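# Load the cartridge into the sealant gun

## Task

Put the cartridge into the sealant gun so it sits fully forward in the cup of the front ring, with its nozzle sticking out through that ring. The plunger rod can only be drawn back while the small thumb plate on the rod, just behind the handle, is held pushed toward the gun's front. The loaded gun must end up resting on the table itself, not leaning on any other object. Then declare that the job is finished.

## Robot and tools

Robot: two Doosan M1013 six-joint arms, left_arm and right_arm, each carrying a Robotiq 140 two-finger gripper whose fingers do not fold. Base roots in the scene frame: left_arm at (-0.014, +0.691, 0) m, right_arm at (+0.029, -0.567, 0) m, both turned almost zero about z. Scene frame: origin at table height midway between the nominal bases, +z up, +x out over the table, left_arm toward +y. Gripper positions, orientations (quat wxyz) and velocities in results are given in each arm's own base frame and may be off by a few centimetres. The gripper's fingers point along its +z, and the jaws close along its y. end_effector_position is the middle of the closed pads (pads 66 mm long; tips about 33 mm past it at small gaps, about 9 mm when wide open). A camera stand sits behind the arms. Cameras: cam_high, cam_low, cam_left_wrist, cam_right_wrist, each 896x504.

The row: every commanded step is one flat list of 20 numbers covering both arms, even if one arm stays put. Order: left_arm waist, shoulder, elbow, forearm roll, wrist pitch, wrist roll (absolute target angles in radians, as printed under Joint positions), then left gripper position, force_limit, speed, activate; then the same ten for right_arm. Joint ranges: elbow -2.792 to 2.792, all others -6.283 to 6.283; a target more than 0.010 rad beyond a range end (and farther out than the current angle) is refused. Gripper numbers are scaled -1 to 1: position +1 is 140 mm open, about -0.8 brings the pads together, -1 closes until blocked. force_limit sets pad force (roughly 14 N at -1 to 58 N at +1 on small parts); speed sets jaw speed (about 30 mm/s at -1, 250 at +1); faster closes squeeze harder. activate stays 0; send 1 once only if fault reads 7 or 13 or a result requests it, with nothing touching the fingers' outsides (it cycles the gripper and drops any part). To leave a gripper unchanged, resend its last position, force_limit and speed.

Tools:
- execute_actions(actions, cameras): actions is a list of actions; each action is a table of up to 15 rows, one per 1/30 s step; short tables repeat their last row to step 15. An empty list returns images and full state.
- move(target, speed, blend, stop_force, zero, blocking, cameras): target is one 20-number row or a list of up to 15 rows of absolute joint angles; all joints travel together, so the hand follows a curve and avoids nothing. speed in rad/s for the joint with the longest way, 0.004 to 3.92, default 0.5, one value or one per target. blend in rad rounds corners of a list (0 stops at each). stop_force, 10 to 80 N, ends an arm's path when it feels that much push beyond its zero; use a slow speed for touching, omit it when backing away from contact, and keep finger numbers identical across a list. zero (default true) re-zeroes before the move. blocking=false returns after about 0.5 s while the move runs; not allowed with stop_force. The result adds a move: line such as done, off_target, moving, held or fault, plus limits=held if steps were withheld.
- wait(seconds, cameras): 0 to 3600 s, sends nothing new.
- stop(cameras): brakes a running move; fingers keep going.
- zoom_image(camera, region): region [x0, y0, x1, y1] in pixels of that camera's newest image, at most 504 by 504.
- clear_fault(arm, cameras): clears a reported torque or force fault on left_arm or right_arm.
- read_manual(section): licence texts only.
- finished_scene(scene): ends the current scene, giving its number; irreversible.

Result lines: Joint positions, velocities, targets and torques per arm in the joint order above (rad, rad/s, N m); Tool commands; gripper position_measured in counts (3 open, about 75 = 100 mm, 139 = 60 mm, 200 = 20 mm, 230 pads touching); object_status 0 moving, 1 blocked while opening, 2 blocked while closing (a grip), 3 reached target or pads met; fault 0 normally. External joint torques and Flange force estimate outside loads (they include held weight and error). A joint command not followed line means the clearance check between the arms altered targets. joint sent to its limit means a joint was clipped. MOTOR HOT warns of overheating; an OVER-TEMPERATURE FAULT freezes the arm for 30 to 60 s or more.

To grip, send position -1 and confirm object_status 2. To squeeze harder, raise force_limit and nudge position to -0.98; to soften, open and reclose slowly.

Avoid: contact torque at load limits (waist and shoulder 299, elbow 140, wrist joints 39.6 N m) or 144 N outside force, which stop the arm until clear_fault; pushing targets past firm contact (the arms are stiff); fast tool motion (speed fault); hitting the table, stand or the other arm; grippers closing on each other; hard grips on parts still supported; dropping or releasing moving parts; anything leaving the table. Loose objects may occasionally be nudged by outside pushes.

Each tool is called after "Emit:" as name(argument=value, ...), one argument or row to a line, values as JSON.

## Session

Emit:
execute_actions(
  actions=[],
)

Scene clock: 0.00 s.
left_arm: end_effector_position=(+0.8291, -0.4420, +0.3955) position_measured=3 object_status=3 fault=0 end_effector_quat_wxyz=(-0.001, -0.597, +0.802, +0.001) | right_arm: end_effector_position=(+1.1015, +0.1648, +0.1251) position_measured=3 object_status=3 fault=0 end_effector_quat_wxyz=(+0.056, +0.849, -0.257, +0.459)
Joint positions: left_arm=[-0.526 0.677 0.728 -0.001 1.739 2.906] | right_arm=[0.273 0.742 1.382 -1.282 0.575 3.414]
Joint velocities: within noise
Joint torques (N m): no reading
External joint torques (N m): no reading
Flange force (N): no reading
Joint targets: left_arm=[-0.526 0.677 0.728 -0.001 1.739 2.906] | right_arm=[0.273 0.742 1.382 -1.282 0.575 3.414]
Tool commands: left_gripper/position=+1.0 left_gripper/force_limit=+1.0 left_gripper/speed=+1.0 left_gripper/activate=+0.0 right_gripper/position=+1.0 right_gripper/force_limit=+1.0 right_gripper/speed=+1.0 right_gripper/activate=+0.0

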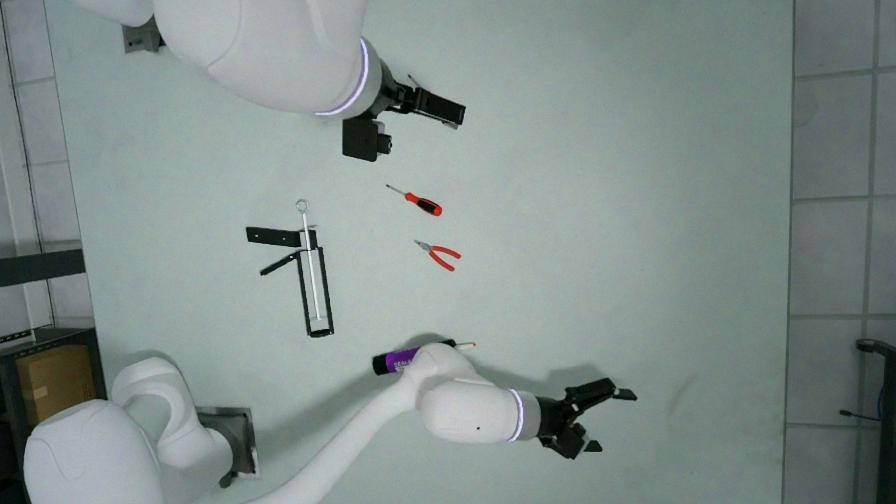

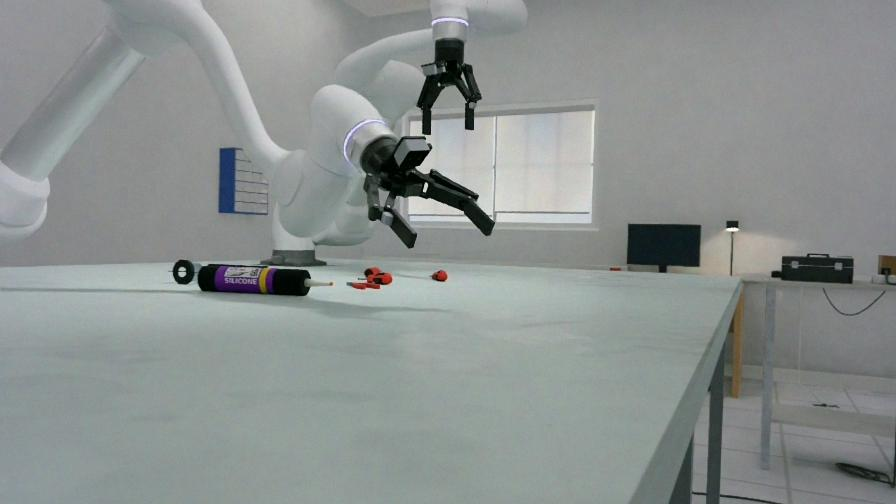

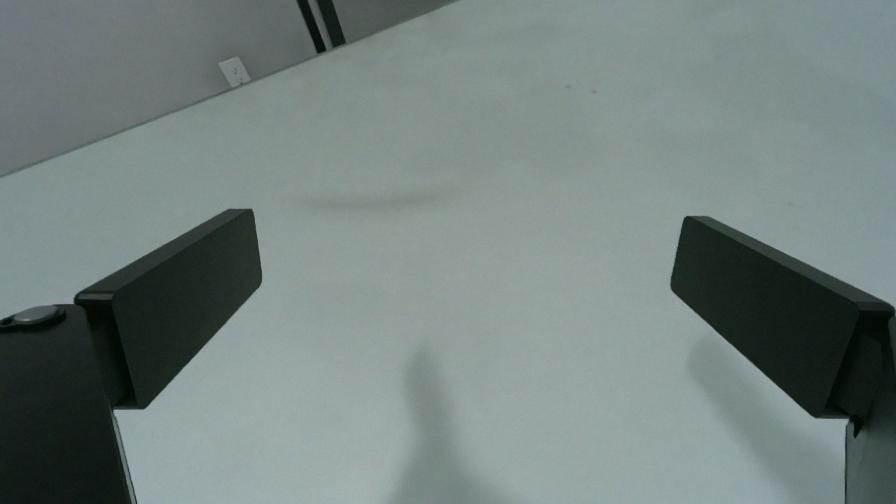

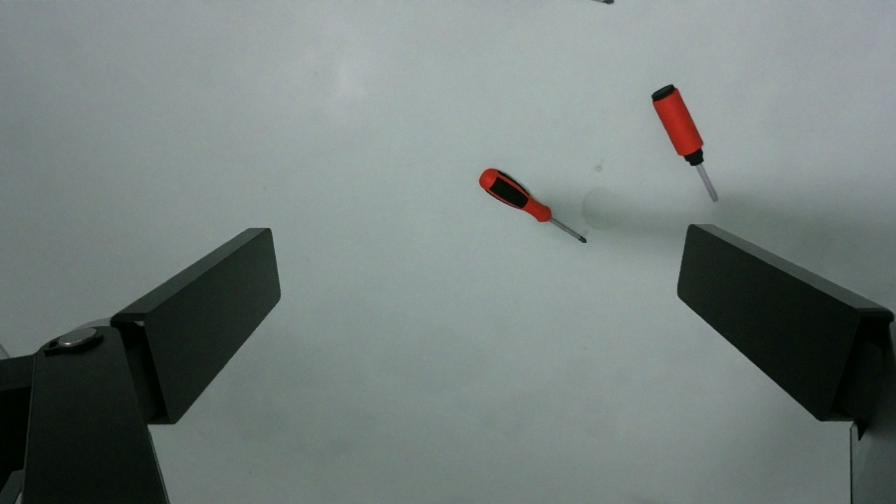

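Emit:
zoom_image(
  camera="cam_high",
  region=[230, 160, 510, 400],
)

Emit:
zoom_image(
  camera="cam_low",
  region=[150, 220, 490, 330],
)

Scaled by 1.800 from the camera's image (finer frame: 1280x720).

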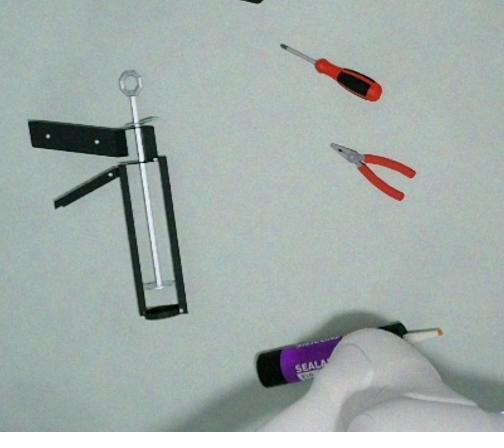

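Scaled by 1.482 from the camera's image (finer frame: 1280x720).

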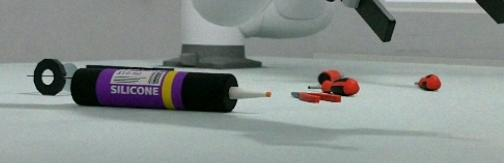

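Emit:
move(
  target=[-1.23, 0.3644, 1.2949, 0, 1.4823, 3.4825, 1, 1, 1, 0, 0.3439, 0.1517, 1.5676, 0, 1.4223, 3.4855, 1, 1, 1, 0],
  speed=1.0,
  cameras=["all"],
)

Scene clock: 50.20 s.
left_arm: end_effector_position=(+0.2926, -0.7215, +0.3498) position_measured=3 object_status=3 fault=0 end_effector_quat_wxyz=(+0.000, +0.000, +1.000, +0.000) | right_arm: end_effector_position=(+0.5970, +0.2504, +0.3500) position_measured=3 object_status=3 fault=0 end_effector_quat_wxyz=(+0.000, +0.707, -0.707, +0.000)
Joint positions: left_arm=[-1.23 0.364 1.295 0 1.482 3.482] | right_arm=[0.344 0.152 1.568 0 1.422 3.485]
Joint torques (N m): left_arm=[1.77 -79.85 -42.89 4.16 -0.02 0.46] | right_arm=[-2.53 -59.53 -44.32 4.58 -0.08 -0.36]
External joint torques (N m): left_arm=[-1.99 -0.78 0.04 0.19 0.03 -0.46] | right_arm=[2.44 2.62 2.88 -0.37 0.09 0.36]
Flange force (N): left_arm=[3.5 0.2 -0.1] | right_arm=[-3.6 2.5 4.9]
Joint targets: left_arm=[-1.230 0.364 1.295 0.000 1.482 3.482] | right_arm=[0.344 0.152 1.568 0.000 1.422 3.485]
move: done

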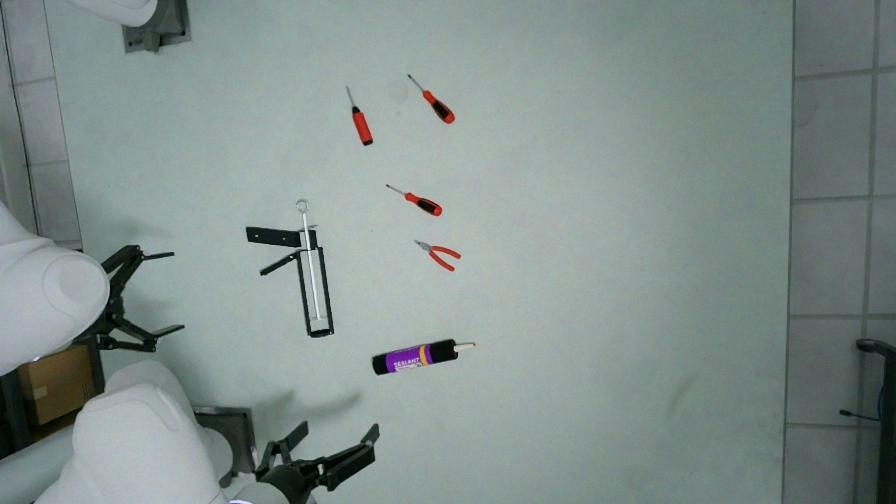

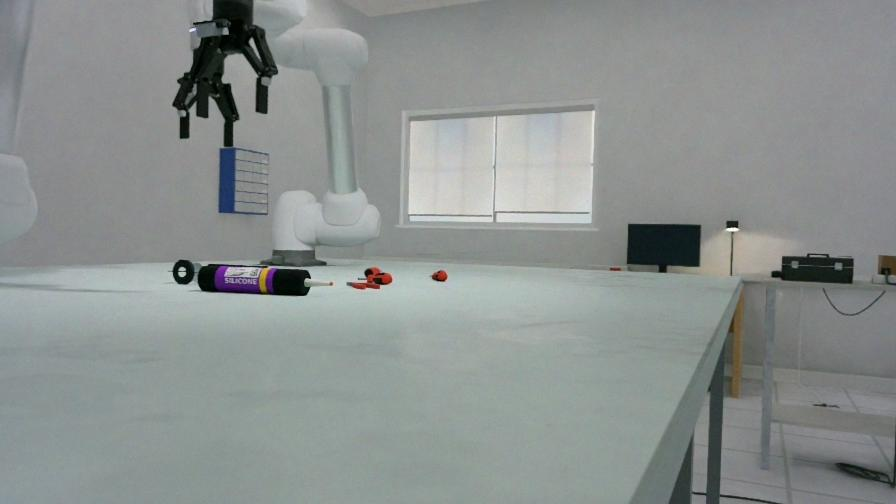

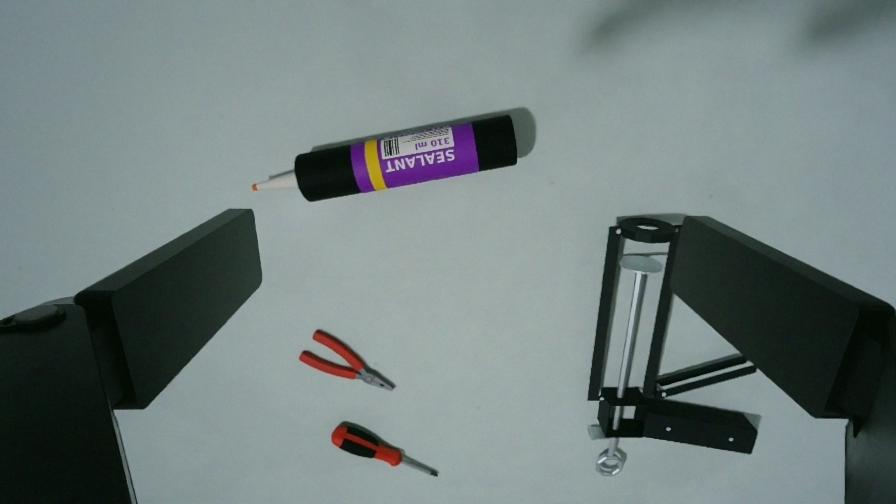

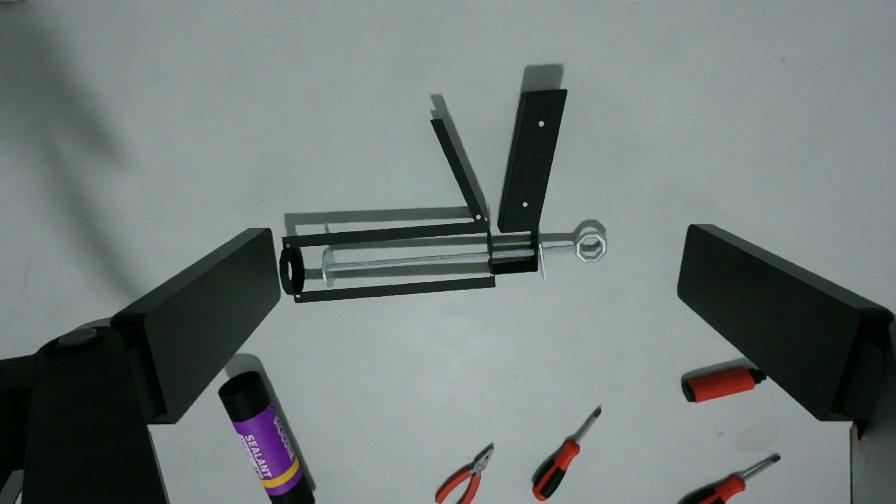

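Emit:
zoom_image(
  camera="cam_right_wrist",
  region=[260, 60, 640, 320],
)

Emit:
zoom_image(
  camera="cam_left_wrist",
  region=[560, 200, 790, 490],
)

Emit:
zoom_image(
  camera="cam_left_wrist",
  region=[230, 90, 550, 230],
)

Scaled by 1.326 from the camera's image (finer frame: 1280x720).

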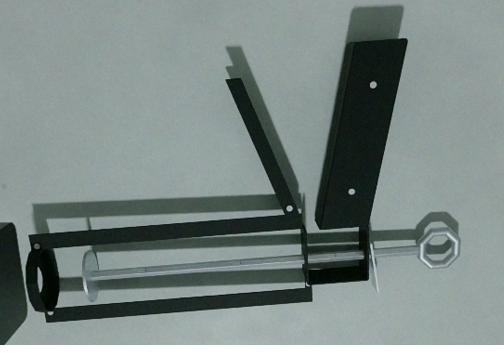

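Scaled by 1.738 from the camera's image (finer frame: 1280x720).

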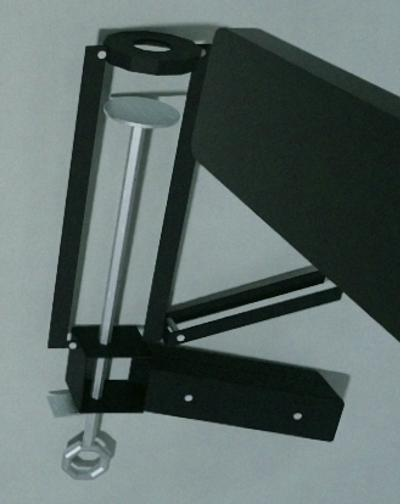

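Scaled by 1.575 from the camera's image (finer frame: 1280x720).

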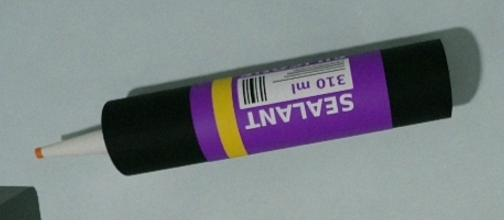

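Emit:
move(
  target=[-1.0804, 0.4205, 1.5468, 0, 1.1743, 3.632, 1, 1, 1, 0, 0.3371, 0.3248, 1.7247, 0, 1.0921, 3.304, 1, 1, 1, 0],
  speed=0.6,
  cameras=["cam_left_wrist", "cam_right_wrist"],
)

Emit:
zoom_image(
  camera="cam_right_wrist",
  region=[240, 60, 740, 340],
)

Scene clock: 114.27 s.
left_arm: end_effector_position=(+0.3925, -0.6619, +0.1701) position_measured=3 object_status=3 fault=0 end_effector_quat_wxyz=(+0.000, +0.000, +1.000, +0.000) | right_arm: end_effector_position=(+0.6436, +0.2621, +0.1502) position_measured=3 object_status=3 fault=0 end_effector_quat_wxyz=(+0.000, +0.766, -0.643, +0.000)
Joint positions: left_arm=[-1.08 0.42 1.547 0 1.174 3.632] | right_arm=[0.337 0.325 1.725 0 1.092 3.304]
Joint torques (N m): left_arm=[2.34 -81.72 -39.22 3.8 0.08 0.47] | right_arm=[-2.27 -72.84 -40.05 4.11 -0.14 -0.33]
External joint torques (N m): left_arm=[-2.51 -1.28 -0.5 0.24 -0.06 -0.47] | right_arm=[2.25 2.46 2.75 -0.32 0.14 0.33]
Flange force (N): left_arm=[3.8 -1.1 -1.2] | right_arm=[-3.3 2.5 4.2]
Joint targets: left_arm=[-1.080 0.420 1.547 0.000 1.174 3.632] | right_arm=[0.337 0.325 1.725 0.000 1.092 3.304]
move: done

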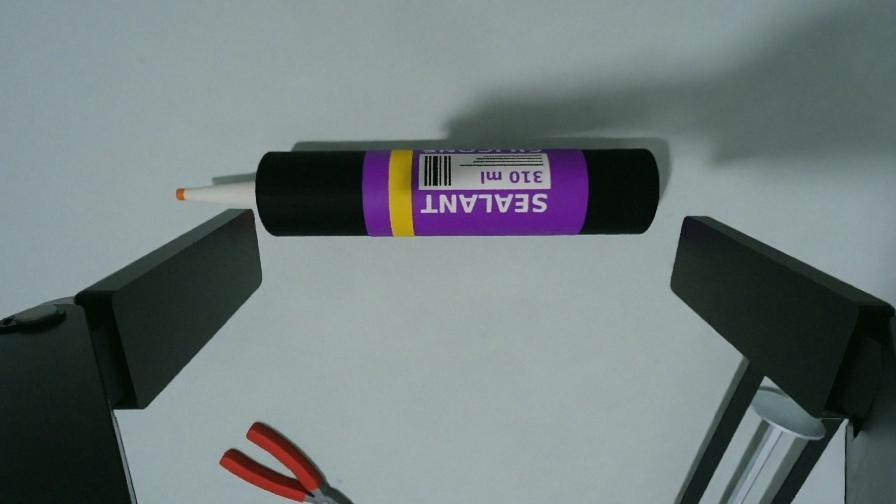

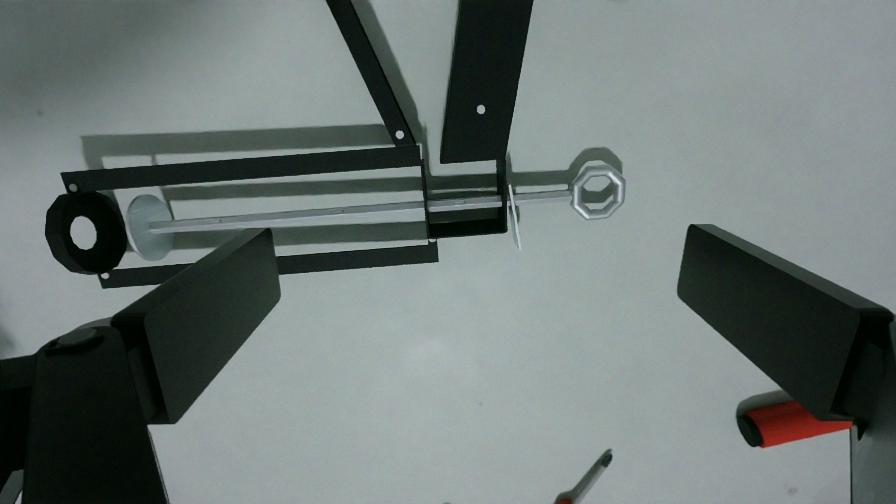

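Scaled by 1.008 from the camera's image (finer frame: 1280x720).

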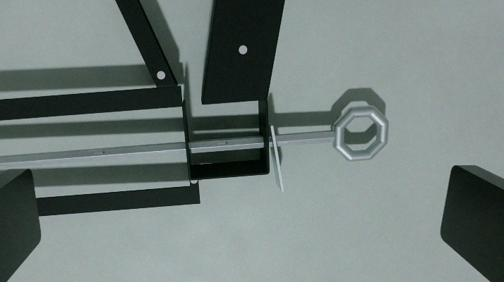

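Emit:
zoom_image(
  camera="cam_right_wrist",
  region=[30, 140, 190, 300],
)

Emit:
zoom_image(
  camera="cam_right_wrist",
  region=[380, 100, 640, 280],
)

Scaled by 3.150 from the camera's image (finer frame: 1280x720).

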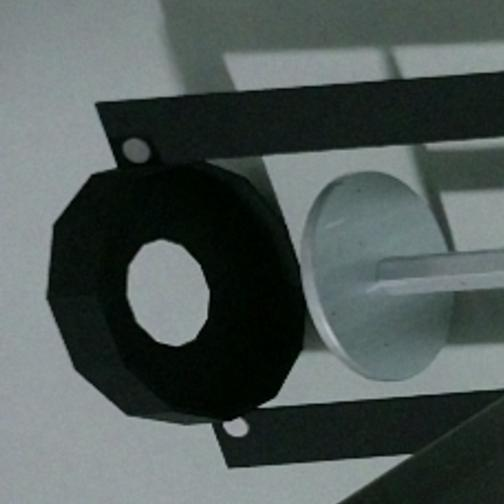

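Scaled by 1.938 from the camera's image (finer frame: 1280x720).

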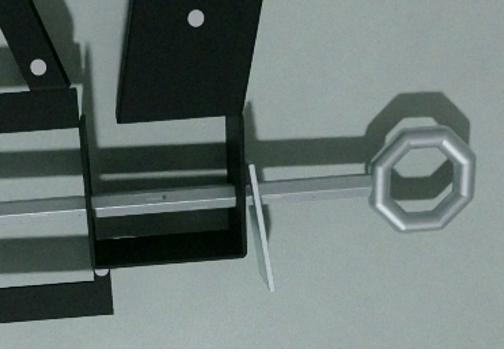

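Emit:
move(
  target=[
    [-1.04, 0.0, 2.07, 0, 0.04, 2.6, 1, 1, 1, 0, 0.6, 0.1, 1.85, 0, 1.19, 2.6, -1, -1, 0, 0],
    [-1.0264, 0.3356, 2.5897, 0, -1.0927, 1.571, 1, 1, 1, 0, 0.7413, 0.0934, 1.9157, 0, 1.1325, 2.27, -1, -1, 0, 0],
  ],
  blend=[0.15, 0],
  speed=0.9,
  cameras=["cam_high", "cam_left_wrist", "cam_right_wrist"],
)

Emit:
zoom_image(
  camera="cam_right_wrist",
  region=[200, 100, 700, 400],
)

Scene clock: 213.50 s.
left_arm: end_effector_position=(+0.3638, -0.5342, +0.1059) position_measured=3 object_status=3 fault=0 end_effector_quat_wxyz=(+0.299, +0.691, -0.390, +0.530) | right_arm: end_effector_position=(+0.3927, +0.4063, +0.2000) position_measured=233 object_status=3 fault=0 end_effector_quat_wxyz=(+0.000, +1.000, +0.021, +0.000)
Joint positions: left_arm=[-1.026 0.336 2.59 0 -1.093 1.571] | right_arm=[0.741 0.093 1.916 0 1.133 2.27]
Joint torques (N m): left_arm=[2.57 -45.77 -11.94 0.82 -2.72 0.4] | right_arm=[-2.07 -49.52 -40.59 4.22 -0.18 -0.32]
External joint torques (N m): left_arm=[-2.53 -1.13 -0.03 0.12 0.02 -0.4] | right_arm=[2.06 1.91 2.56 -0.35 0.14 0.32]
Flange force (N): left_arm=[3.2 7.2 -1.5] | right_arm=[-3.8 -2.2 4.1]
Joint targets: left_arm=[-1.026 0.336 2.590 0.000 -1.093 1.571] | right_arm=[0.741 0.093 1.916 0.000 1.132 2.270]
move: done

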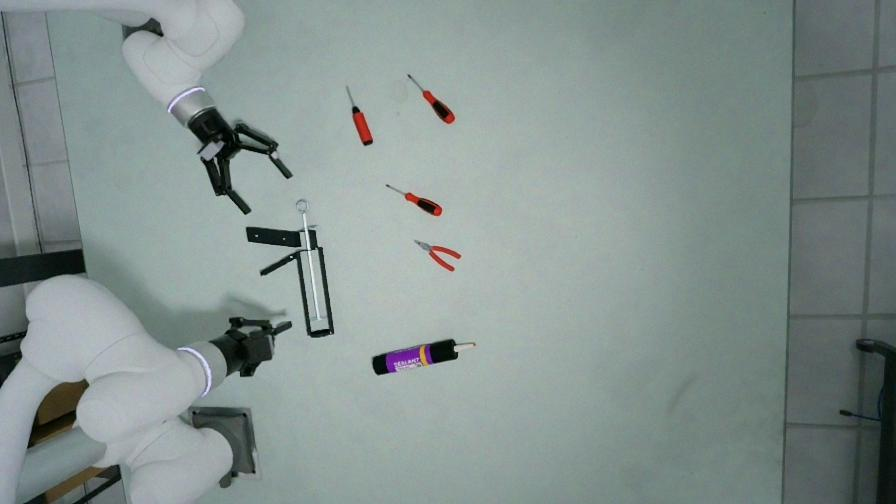

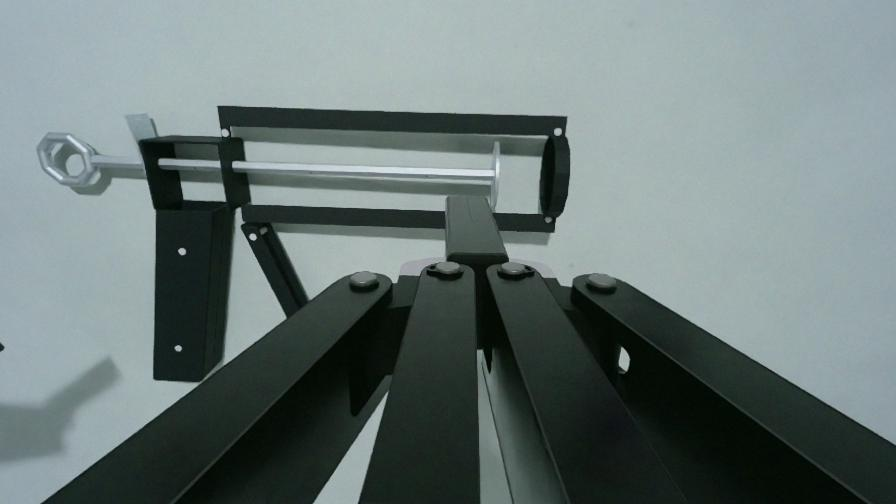

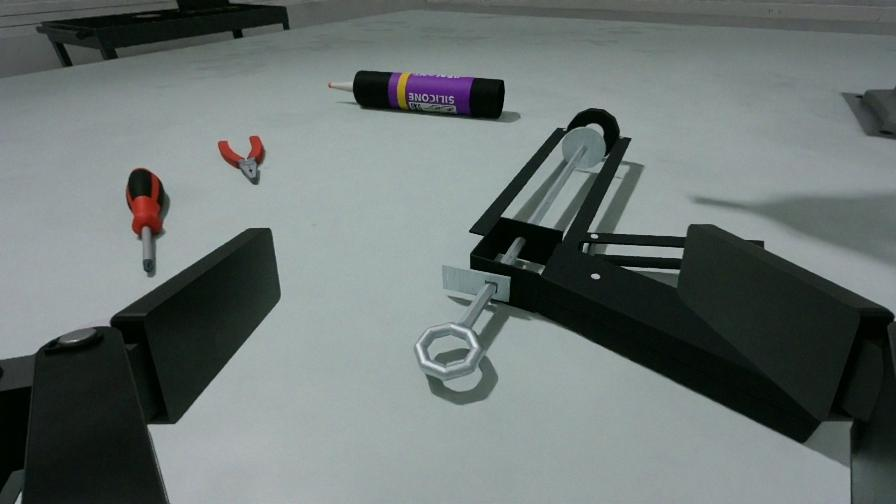

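Scaled by 1.008 from the camera's image (finer frame: 1280x720).

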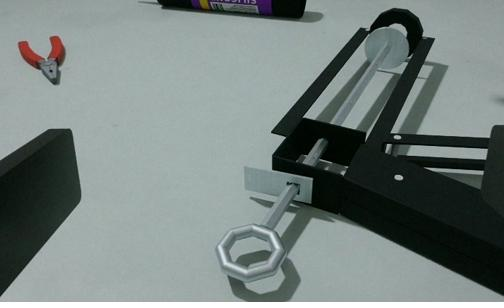

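Emit:
zoom_image(
  camera="cam_right_wrist",
  region=[430, 190, 630, 310],
)

Emit:
zoom_image(
  camera="cam_right_wrist",
  region=[530, 90, 660, 170],
)

Emit:
zoom_image(
  camera="cam_left_wrist",
  region=[440, 90, 600, 290],
)

Emit:
zoom_image(
  camera="cam_left_wrist",
  region=[30, 90, 290, 250],
)

Scaled by 2.520 from the camera's image (finer frame: 1280x720).

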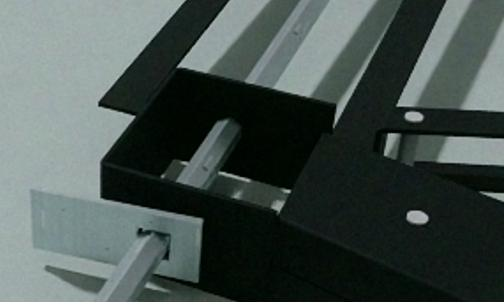

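Scaled by 3.877 from the camera's image (finer frame: 1280x720).

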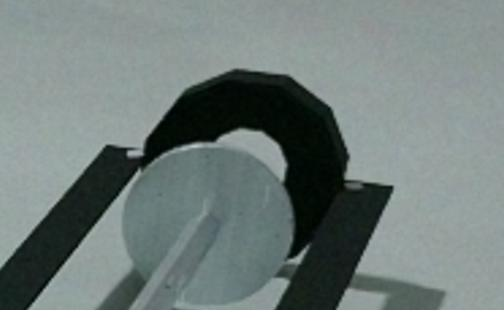

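Scaled by 2.520 from the camera's image (finer frame: 1280x720).

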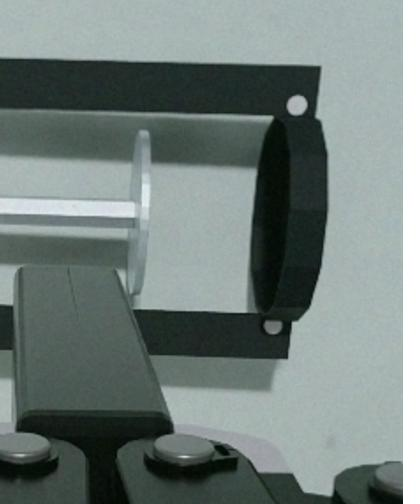

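Scaled by 1.938 from the camera's image (finer frame: 1280x720).

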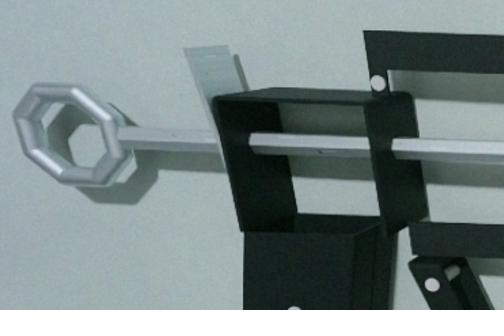

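Emit:
zoom_image(
  camera="cam_high",
  region=[280, 190, 360, 350],
)

Emit:
zoom_image(
  camera="cam_high",
  region=[360, 320, 490, 390],
)

Emit:
zoom_image(
  camera="cam_left_wrist",
  region=[190, 90, 330, 250],
)

Scaled by 3.150 from the camera's image (finer frame: 1280x720).

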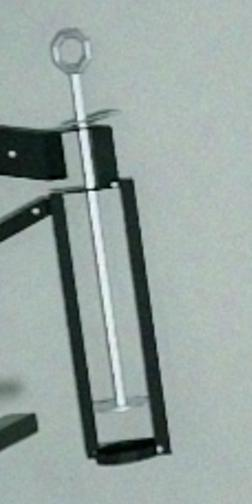

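Scaled by 3.877 from the camera's image (finer frame: 1280x720).

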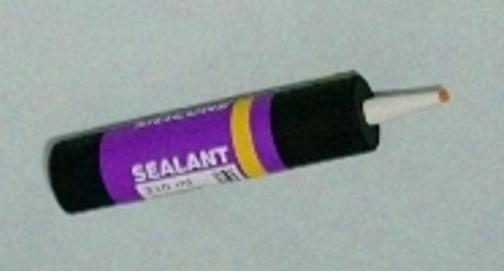

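Scaled by 3.150 from the camera's image (finer frame: 1280x720).

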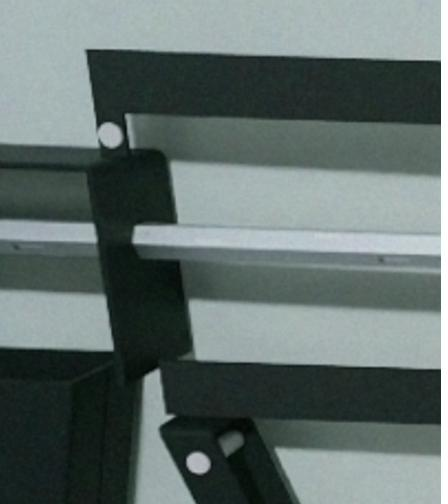

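Emit:
move(
  target=[
    [-0.7854, 0.1904, 2.0804, 2.1444, -0.5337, -0.0452, -1, -1, 0, 0, 0.6838, 0.1129, 2.0587, 0, 0.9700, 2.2228, -1, -1, 0, 0],
  ],
  speed=0.9,
  cameras=["cam_high", "cam_left_wrist", "cam_right_wrist"],
)

Scene clock: 353.27 s.
left_arm: end_effector_position=(+0.4222, -0.5744, +0.1465) position_measured=233 object_status=3 fault=0 end_effector_quat_wxyz=(+0.235, +0.683, -0.645, +0.249) | right_arm: end_effector_position=(+0.3898, +0.3622, +0.1200) position_measured=233 object_status=3 fault=0 end_effector_quat_wxyz=(+0.000, +1.000, +0.016, +0.000)
Joint positions: left_arm=[-0.785 0.19 2.08 2.144 -0.534 -0.045] | right_arm=[0.684 0.113 2.059 0 0.97 2.223]
Joint torques (N m): left_arm=[2.25 -55.98 -36.83 -2.8 -0.07 0.51] | right_arm=[-2.22 -48.18 -37.06 3.85 -0.18 -0.33]
External joint torques (N m): left_arm=[-2.18 -0.8 0.17 0.01 0.15 -0.51] | right_arm=[2.21 1.85 2.37 -0.32 0.14 0.33]
Flange force (N): left_arm=[3.5 4.5 -0.2] | right_arm=[-3.9 -3.0 4.0]
Joint targets: left_arm=[-0.785 0.190 2.080 2.144 -0.534 -0.045] | right_arm=[0.684 0.113 2.059 0.000 0.970 2.223]
move: done

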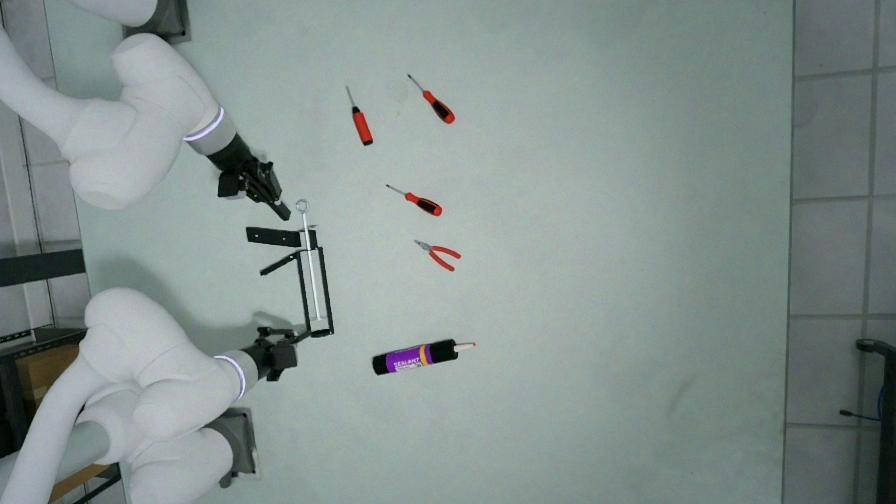

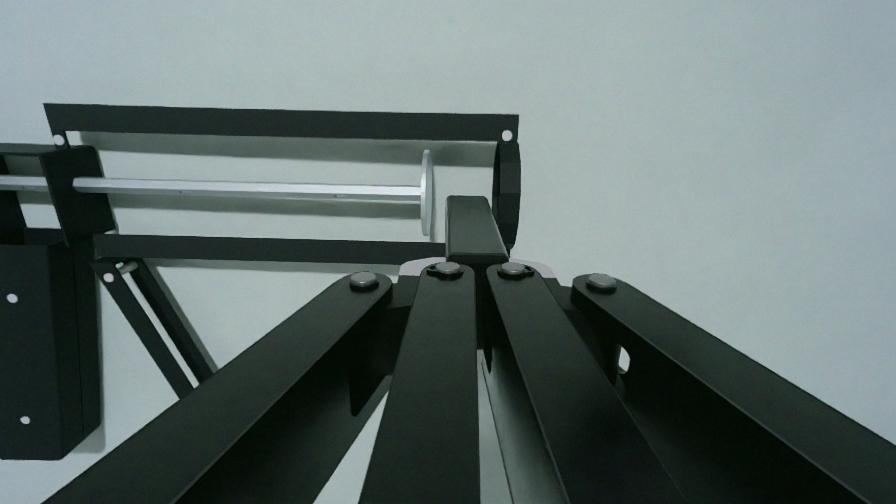

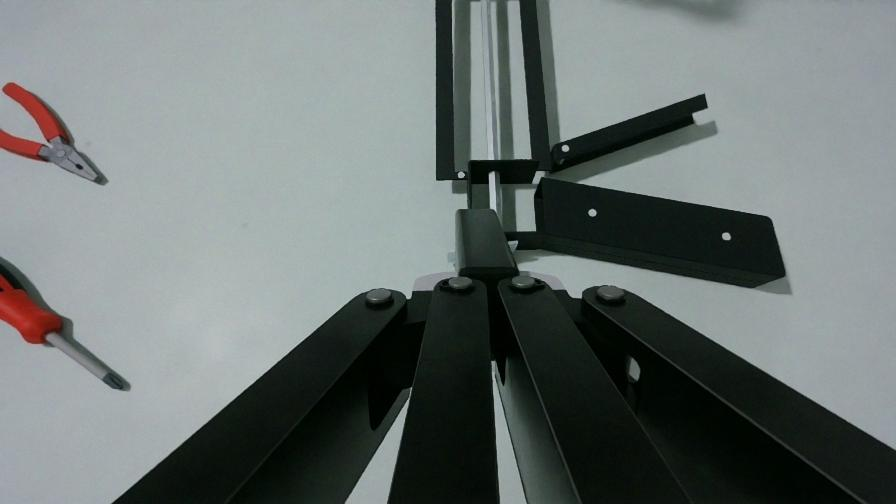

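Emit:
zoom_image(
  camera="cam_left_wrist",
  region=[390, 100, 550, 280],
)

Emit:
zoom_image(
  camera="cam_right_wrist",
  region=[400, 120, 600, 300],
)

Scaled by 2.800 from the camera's image (finer frame: 1280x720).

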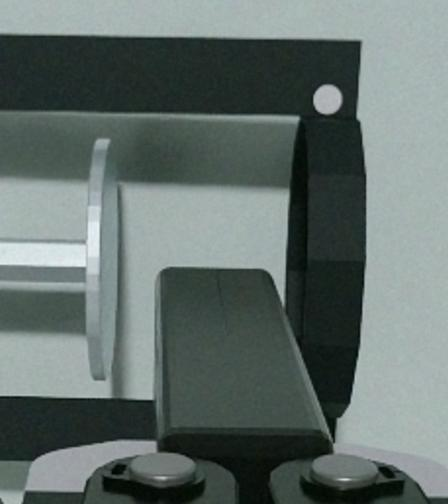

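Scaled by 2.520 from the camera's image (finer frame: 1280x720).

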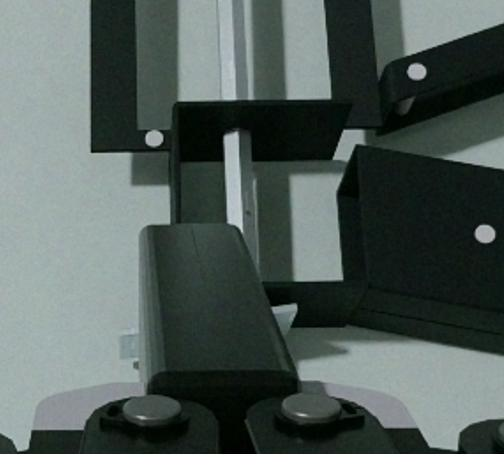

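Emit:
move(
  target=[-0.8149, 0.3388, 2.1264, 1.7980, -0.4379, 0.3211, -1, -1, 0, 0, 0.6838, 0.2004, 2.1242, 0, 0.8170, 2.2228, -1, -1, 0, 0],
  speed=0.25,
  cameras=["cam_left_wrist", "cam_right_wrist"],
)

Emit:
zoom_image(
  camera="cam_right_wrist",
  region=[400, 80, 640, 280],
)

Emit:
zoom_image(
  camera="cam_left_wrist",
  region=[380, 100, 620, 300],
)

Scene clock: 405.30 s.
left_arm: end_effector_position=(+0.4188, -0.5943, +0.0466) position_measured=233 object_status=3 fault=0 end_effector_quat_wxyz=(+0.235, +0.683, -0.645, +0.249) | right_arm: end_effector_position=(+0.3898, +0.3622, +0.0450) position_measured=233 object_status=3 fault=0 end_effector_quat_wxyz=(+0.000, +1.000, +0.016, +0.000)
Joint positions: left_arm=[-0.815 0.339 2.126 1.798 -0.438 0.321] | right_arm=[0.684 0.2 2.124 0 0.817 2.223]
Joint torques (N m): left_arm=[2.41 -65.9 -31.57 -1.49 -0.78 0.44] | right_arm=[-2.2 -53.26 -33.22 3.48 -0.24 -0.35]
External joint torques (N m): left_arm=[-2.44 -1.07 -0.13 0.12 0.18 -0.44] | right_arm=[2.18 1.98 2.6 -0.37 0.19 0.35]
Flange force (N): left_arm=[4.8 3.8 -1.2] | right_arm=[-4.3 -2.6 4.2]
Joint targets: left_arm=[-0.815 0.339 2.126 1.798 -0.438 0.321] | right_arm=[0.684 0.200 2.124 0.000 0.817 2.223]
move: done

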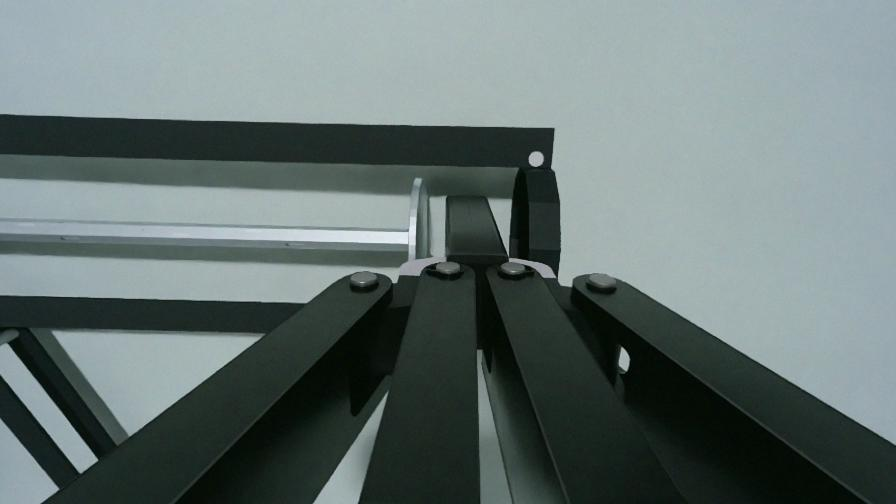

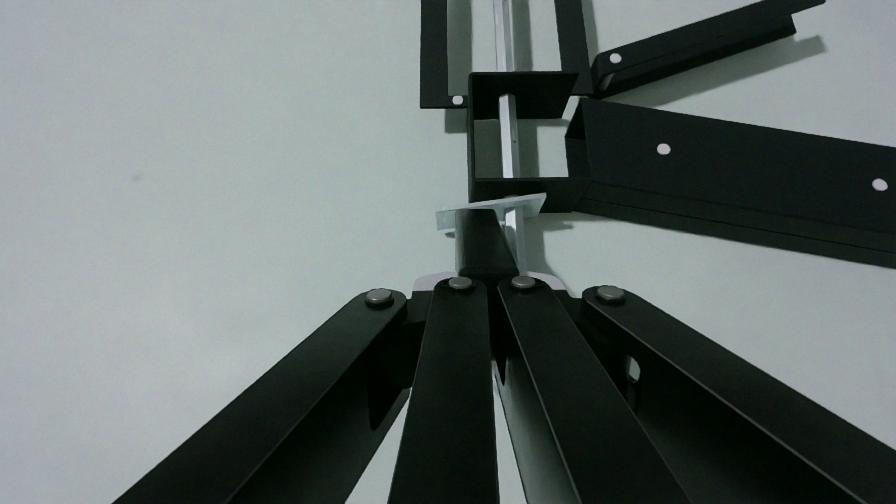

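Scaled by 2.100 from the camera's image (finer frame: 1280x720).

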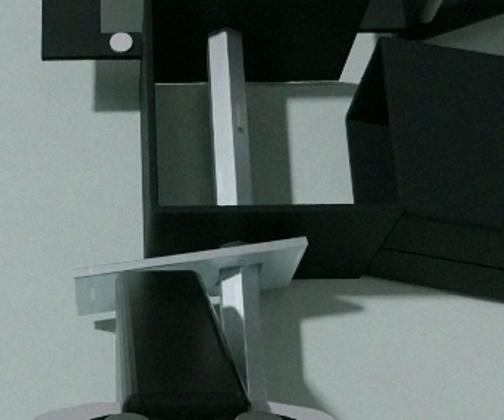

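Scaled by 2.100 from the camera's image (finer frame: 1280x720).

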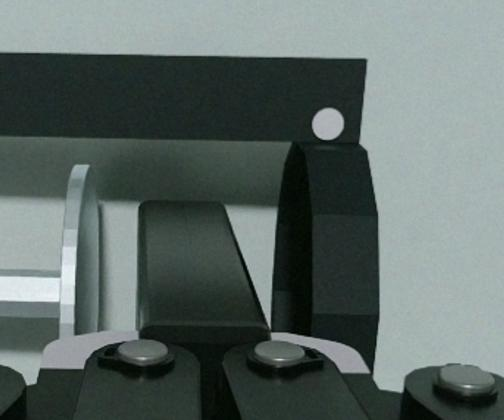

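Emit:
move(
  target=[
    [-0.8149, 0.3388, 2.1264, 1.7980, -0.4379, 0.3211, -1, -1, 0, 0, 0.7495, 0.2452, 2.0645, 0, 0.8320, 2.2885, -1, -1, 0, 0],
    [-0.8149, 0.3388, 2.1264, 1.7980, -0.4379, 0.3211, -1, -1, 0, 0, 0.8078, 0.2914, 1.9996, 0, 0.8506, 2.3468, -1, -1, 0, 0],
    [-0.8149, 0.3388, 2.1264, 1.7980, -0.4379, 0.3211, -1, -1, 0, 0, 0.8598, 0.3397, 1.9298, 0, 0.8721, 2.3988, -1, -1, 0, 0],
  ],
  blend=[0.02, 0.02, 0],
  speed=0.06,
  stop_force=25,
  cameras=["cam_high", "cam_left_wrist", "cam_right_wrist"],
)

Scene clock: 437.70 s.
left_arm: end_effector_position=(+0.4188, -0.5943, +0.0466) position_measured=233 object_status=3 fault=0 end_effector_quat_wxyz=(+0.235, +0.683, -0.645, +0.249) | right_arm: end_effector_position=(+0.3880, +0.5034, +0.0450) position_measured=233 object_status=3 fault=0 end_effector_quat_wxyz=(+0.000, +1.000, +0.016, +0.000)
Joint positions: left_arm=[-0.815 0.339 2.126 1.798 -0.438 0.321] | right_arm=[0.86 0.34 1.93 0 0.872 2.399]
Joint torques (N m): left_arm=[-3.54 -60.4 -32.54 -1.86 -1.97 0.52] | right_arm=[1.59 -75.42 -45.92 5.64 -3.94 -0.22]
External joint torques (N m): left_arm=[3.39 -6.53 0.85 0.5 1.37 -0.52] | right_arm=[-1.58 8.7 13.75 -2.36 3.91 0.22]
Flange force (N): left_arm=[1.6 1.9 -15.7] | right_arm=[-6.6 11.4 12.1]
Joint targets: left_arm=[-0.815 0.339 2.126 1.798 -0.438 0.321] | right_arm=[0.860 0.340 1.930 0.000 0.872 2.399]
move: done

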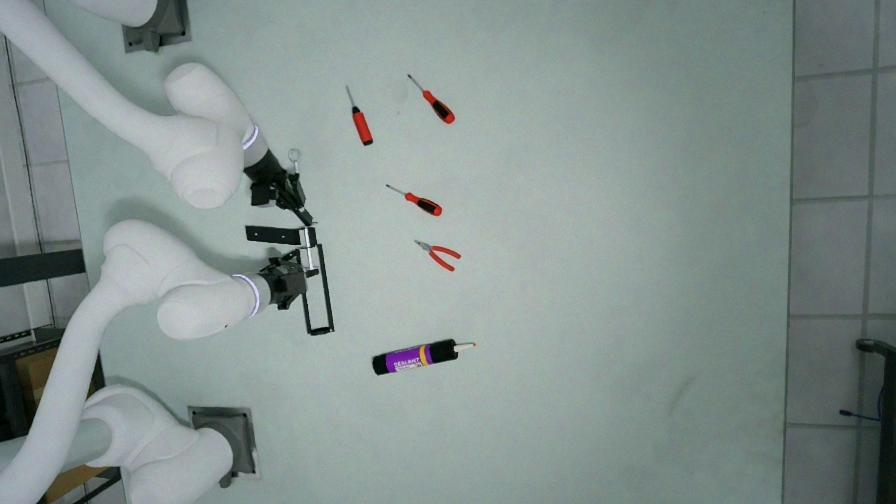

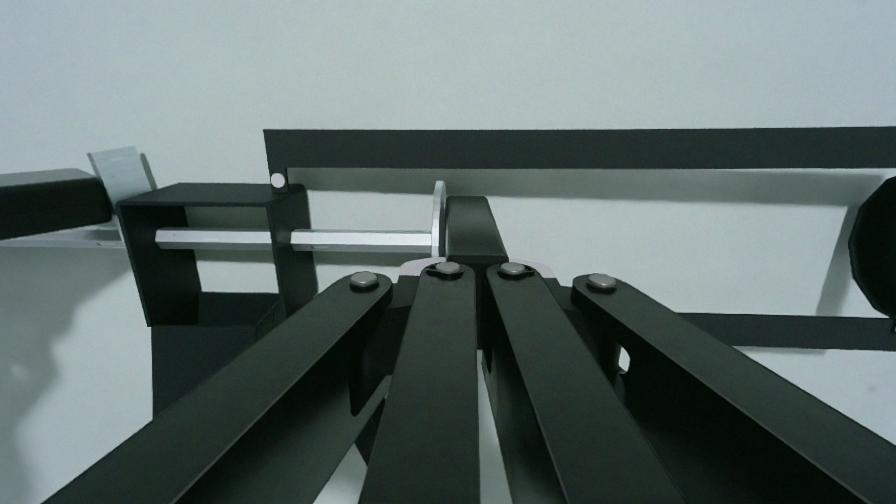

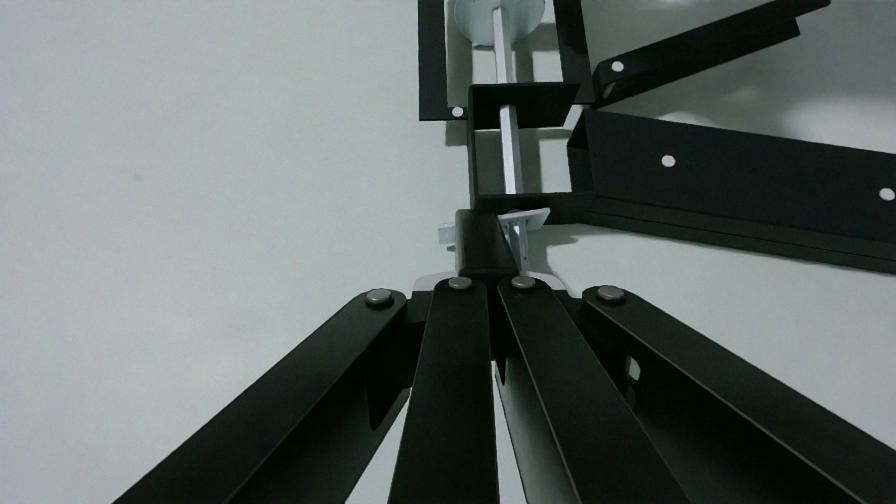

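Emit:
move(
  target=[
    [-0.8149, 0.3388, 2.1264, 1.7980, -0.4379, 0.3211, -1, -1, 0, 0, 0.9010, 0.3840, 1.8625, 0, 0.8951, 2.4400, -1, -1, 0, 0],
    [-0.8149, 0.3388, 2.1264, 1.7980, -0.4379, 0.3211, -1, -1, 0, 0, 0.9146, 0.3990, 1.8401, 0, 0.9025, 2.4536, -1, -1, 0, 0],
  ],
  blend=[0.01, 0],
  speed=[0.06, 0.02],
  stop_force=25,
  cameras=["cam_high", "cam_left_wrist", "cam_right_wrist"],
)

Scene clock: 450.70 s.
left_arm: end_effector_position=(+0.4188, -0.5943, +0.0466) position_measured=233 object_status=3 fault=0 end_effector_quat_wxyz=(+0.235, +0.683, -0.645, +0.249) | right_arm: end_effector_position=(+0.3873, +0.5595, +0.0449) position_measured=233 object_status=3 fault=0 end_effector_quat_wxyz=(+0.000, +1.000, +0.016, +0.000)
Joint positions: left_arm=[-0.815 0.339 2.126 1.798 -0.438 0.321] | right_arm=[0.915 0.399 1.84 0 0.903 2.454]
Joint torques (N m): left_arm=[-8.62 -46.62 -20.82 -0.06 -2.98 0.51] | right_arm=[3.73 -69.14 -47.25 6.78 -8.98 0.04]
External joint torques (N m): left_arm=[8.57 -20.3 -10.86 -1.31 2.38 -0.51] | right_arm=[-3.67 -4.04 14.3 -3.42 8.95 -0.04]
Flange force (N): left_arm=[11.8 -5.2 -31.1] | right_arm=[-12.4 26.0 -9.9]
Joint targets: left_arm=[-0.815 0.339 2.126 1.798 -0.438 0.321] | right_arm=[0.915 0.399 1.840 0.000 0.902 2.454]
move: done

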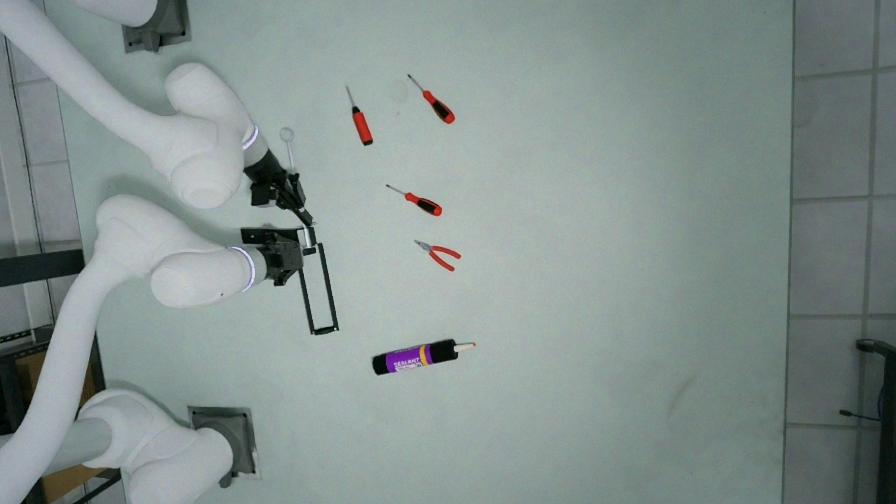

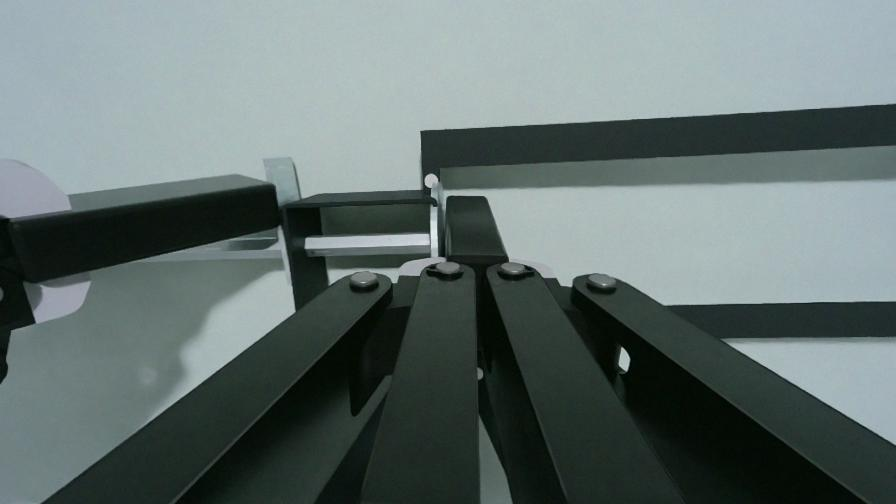

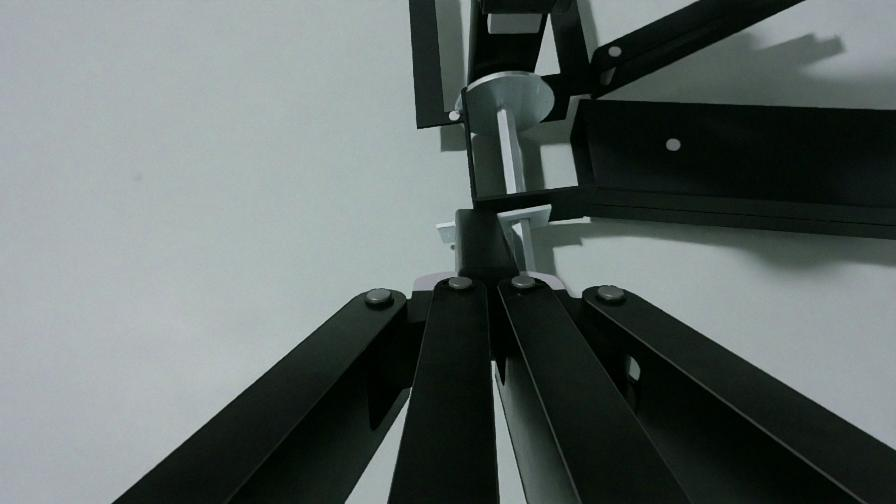

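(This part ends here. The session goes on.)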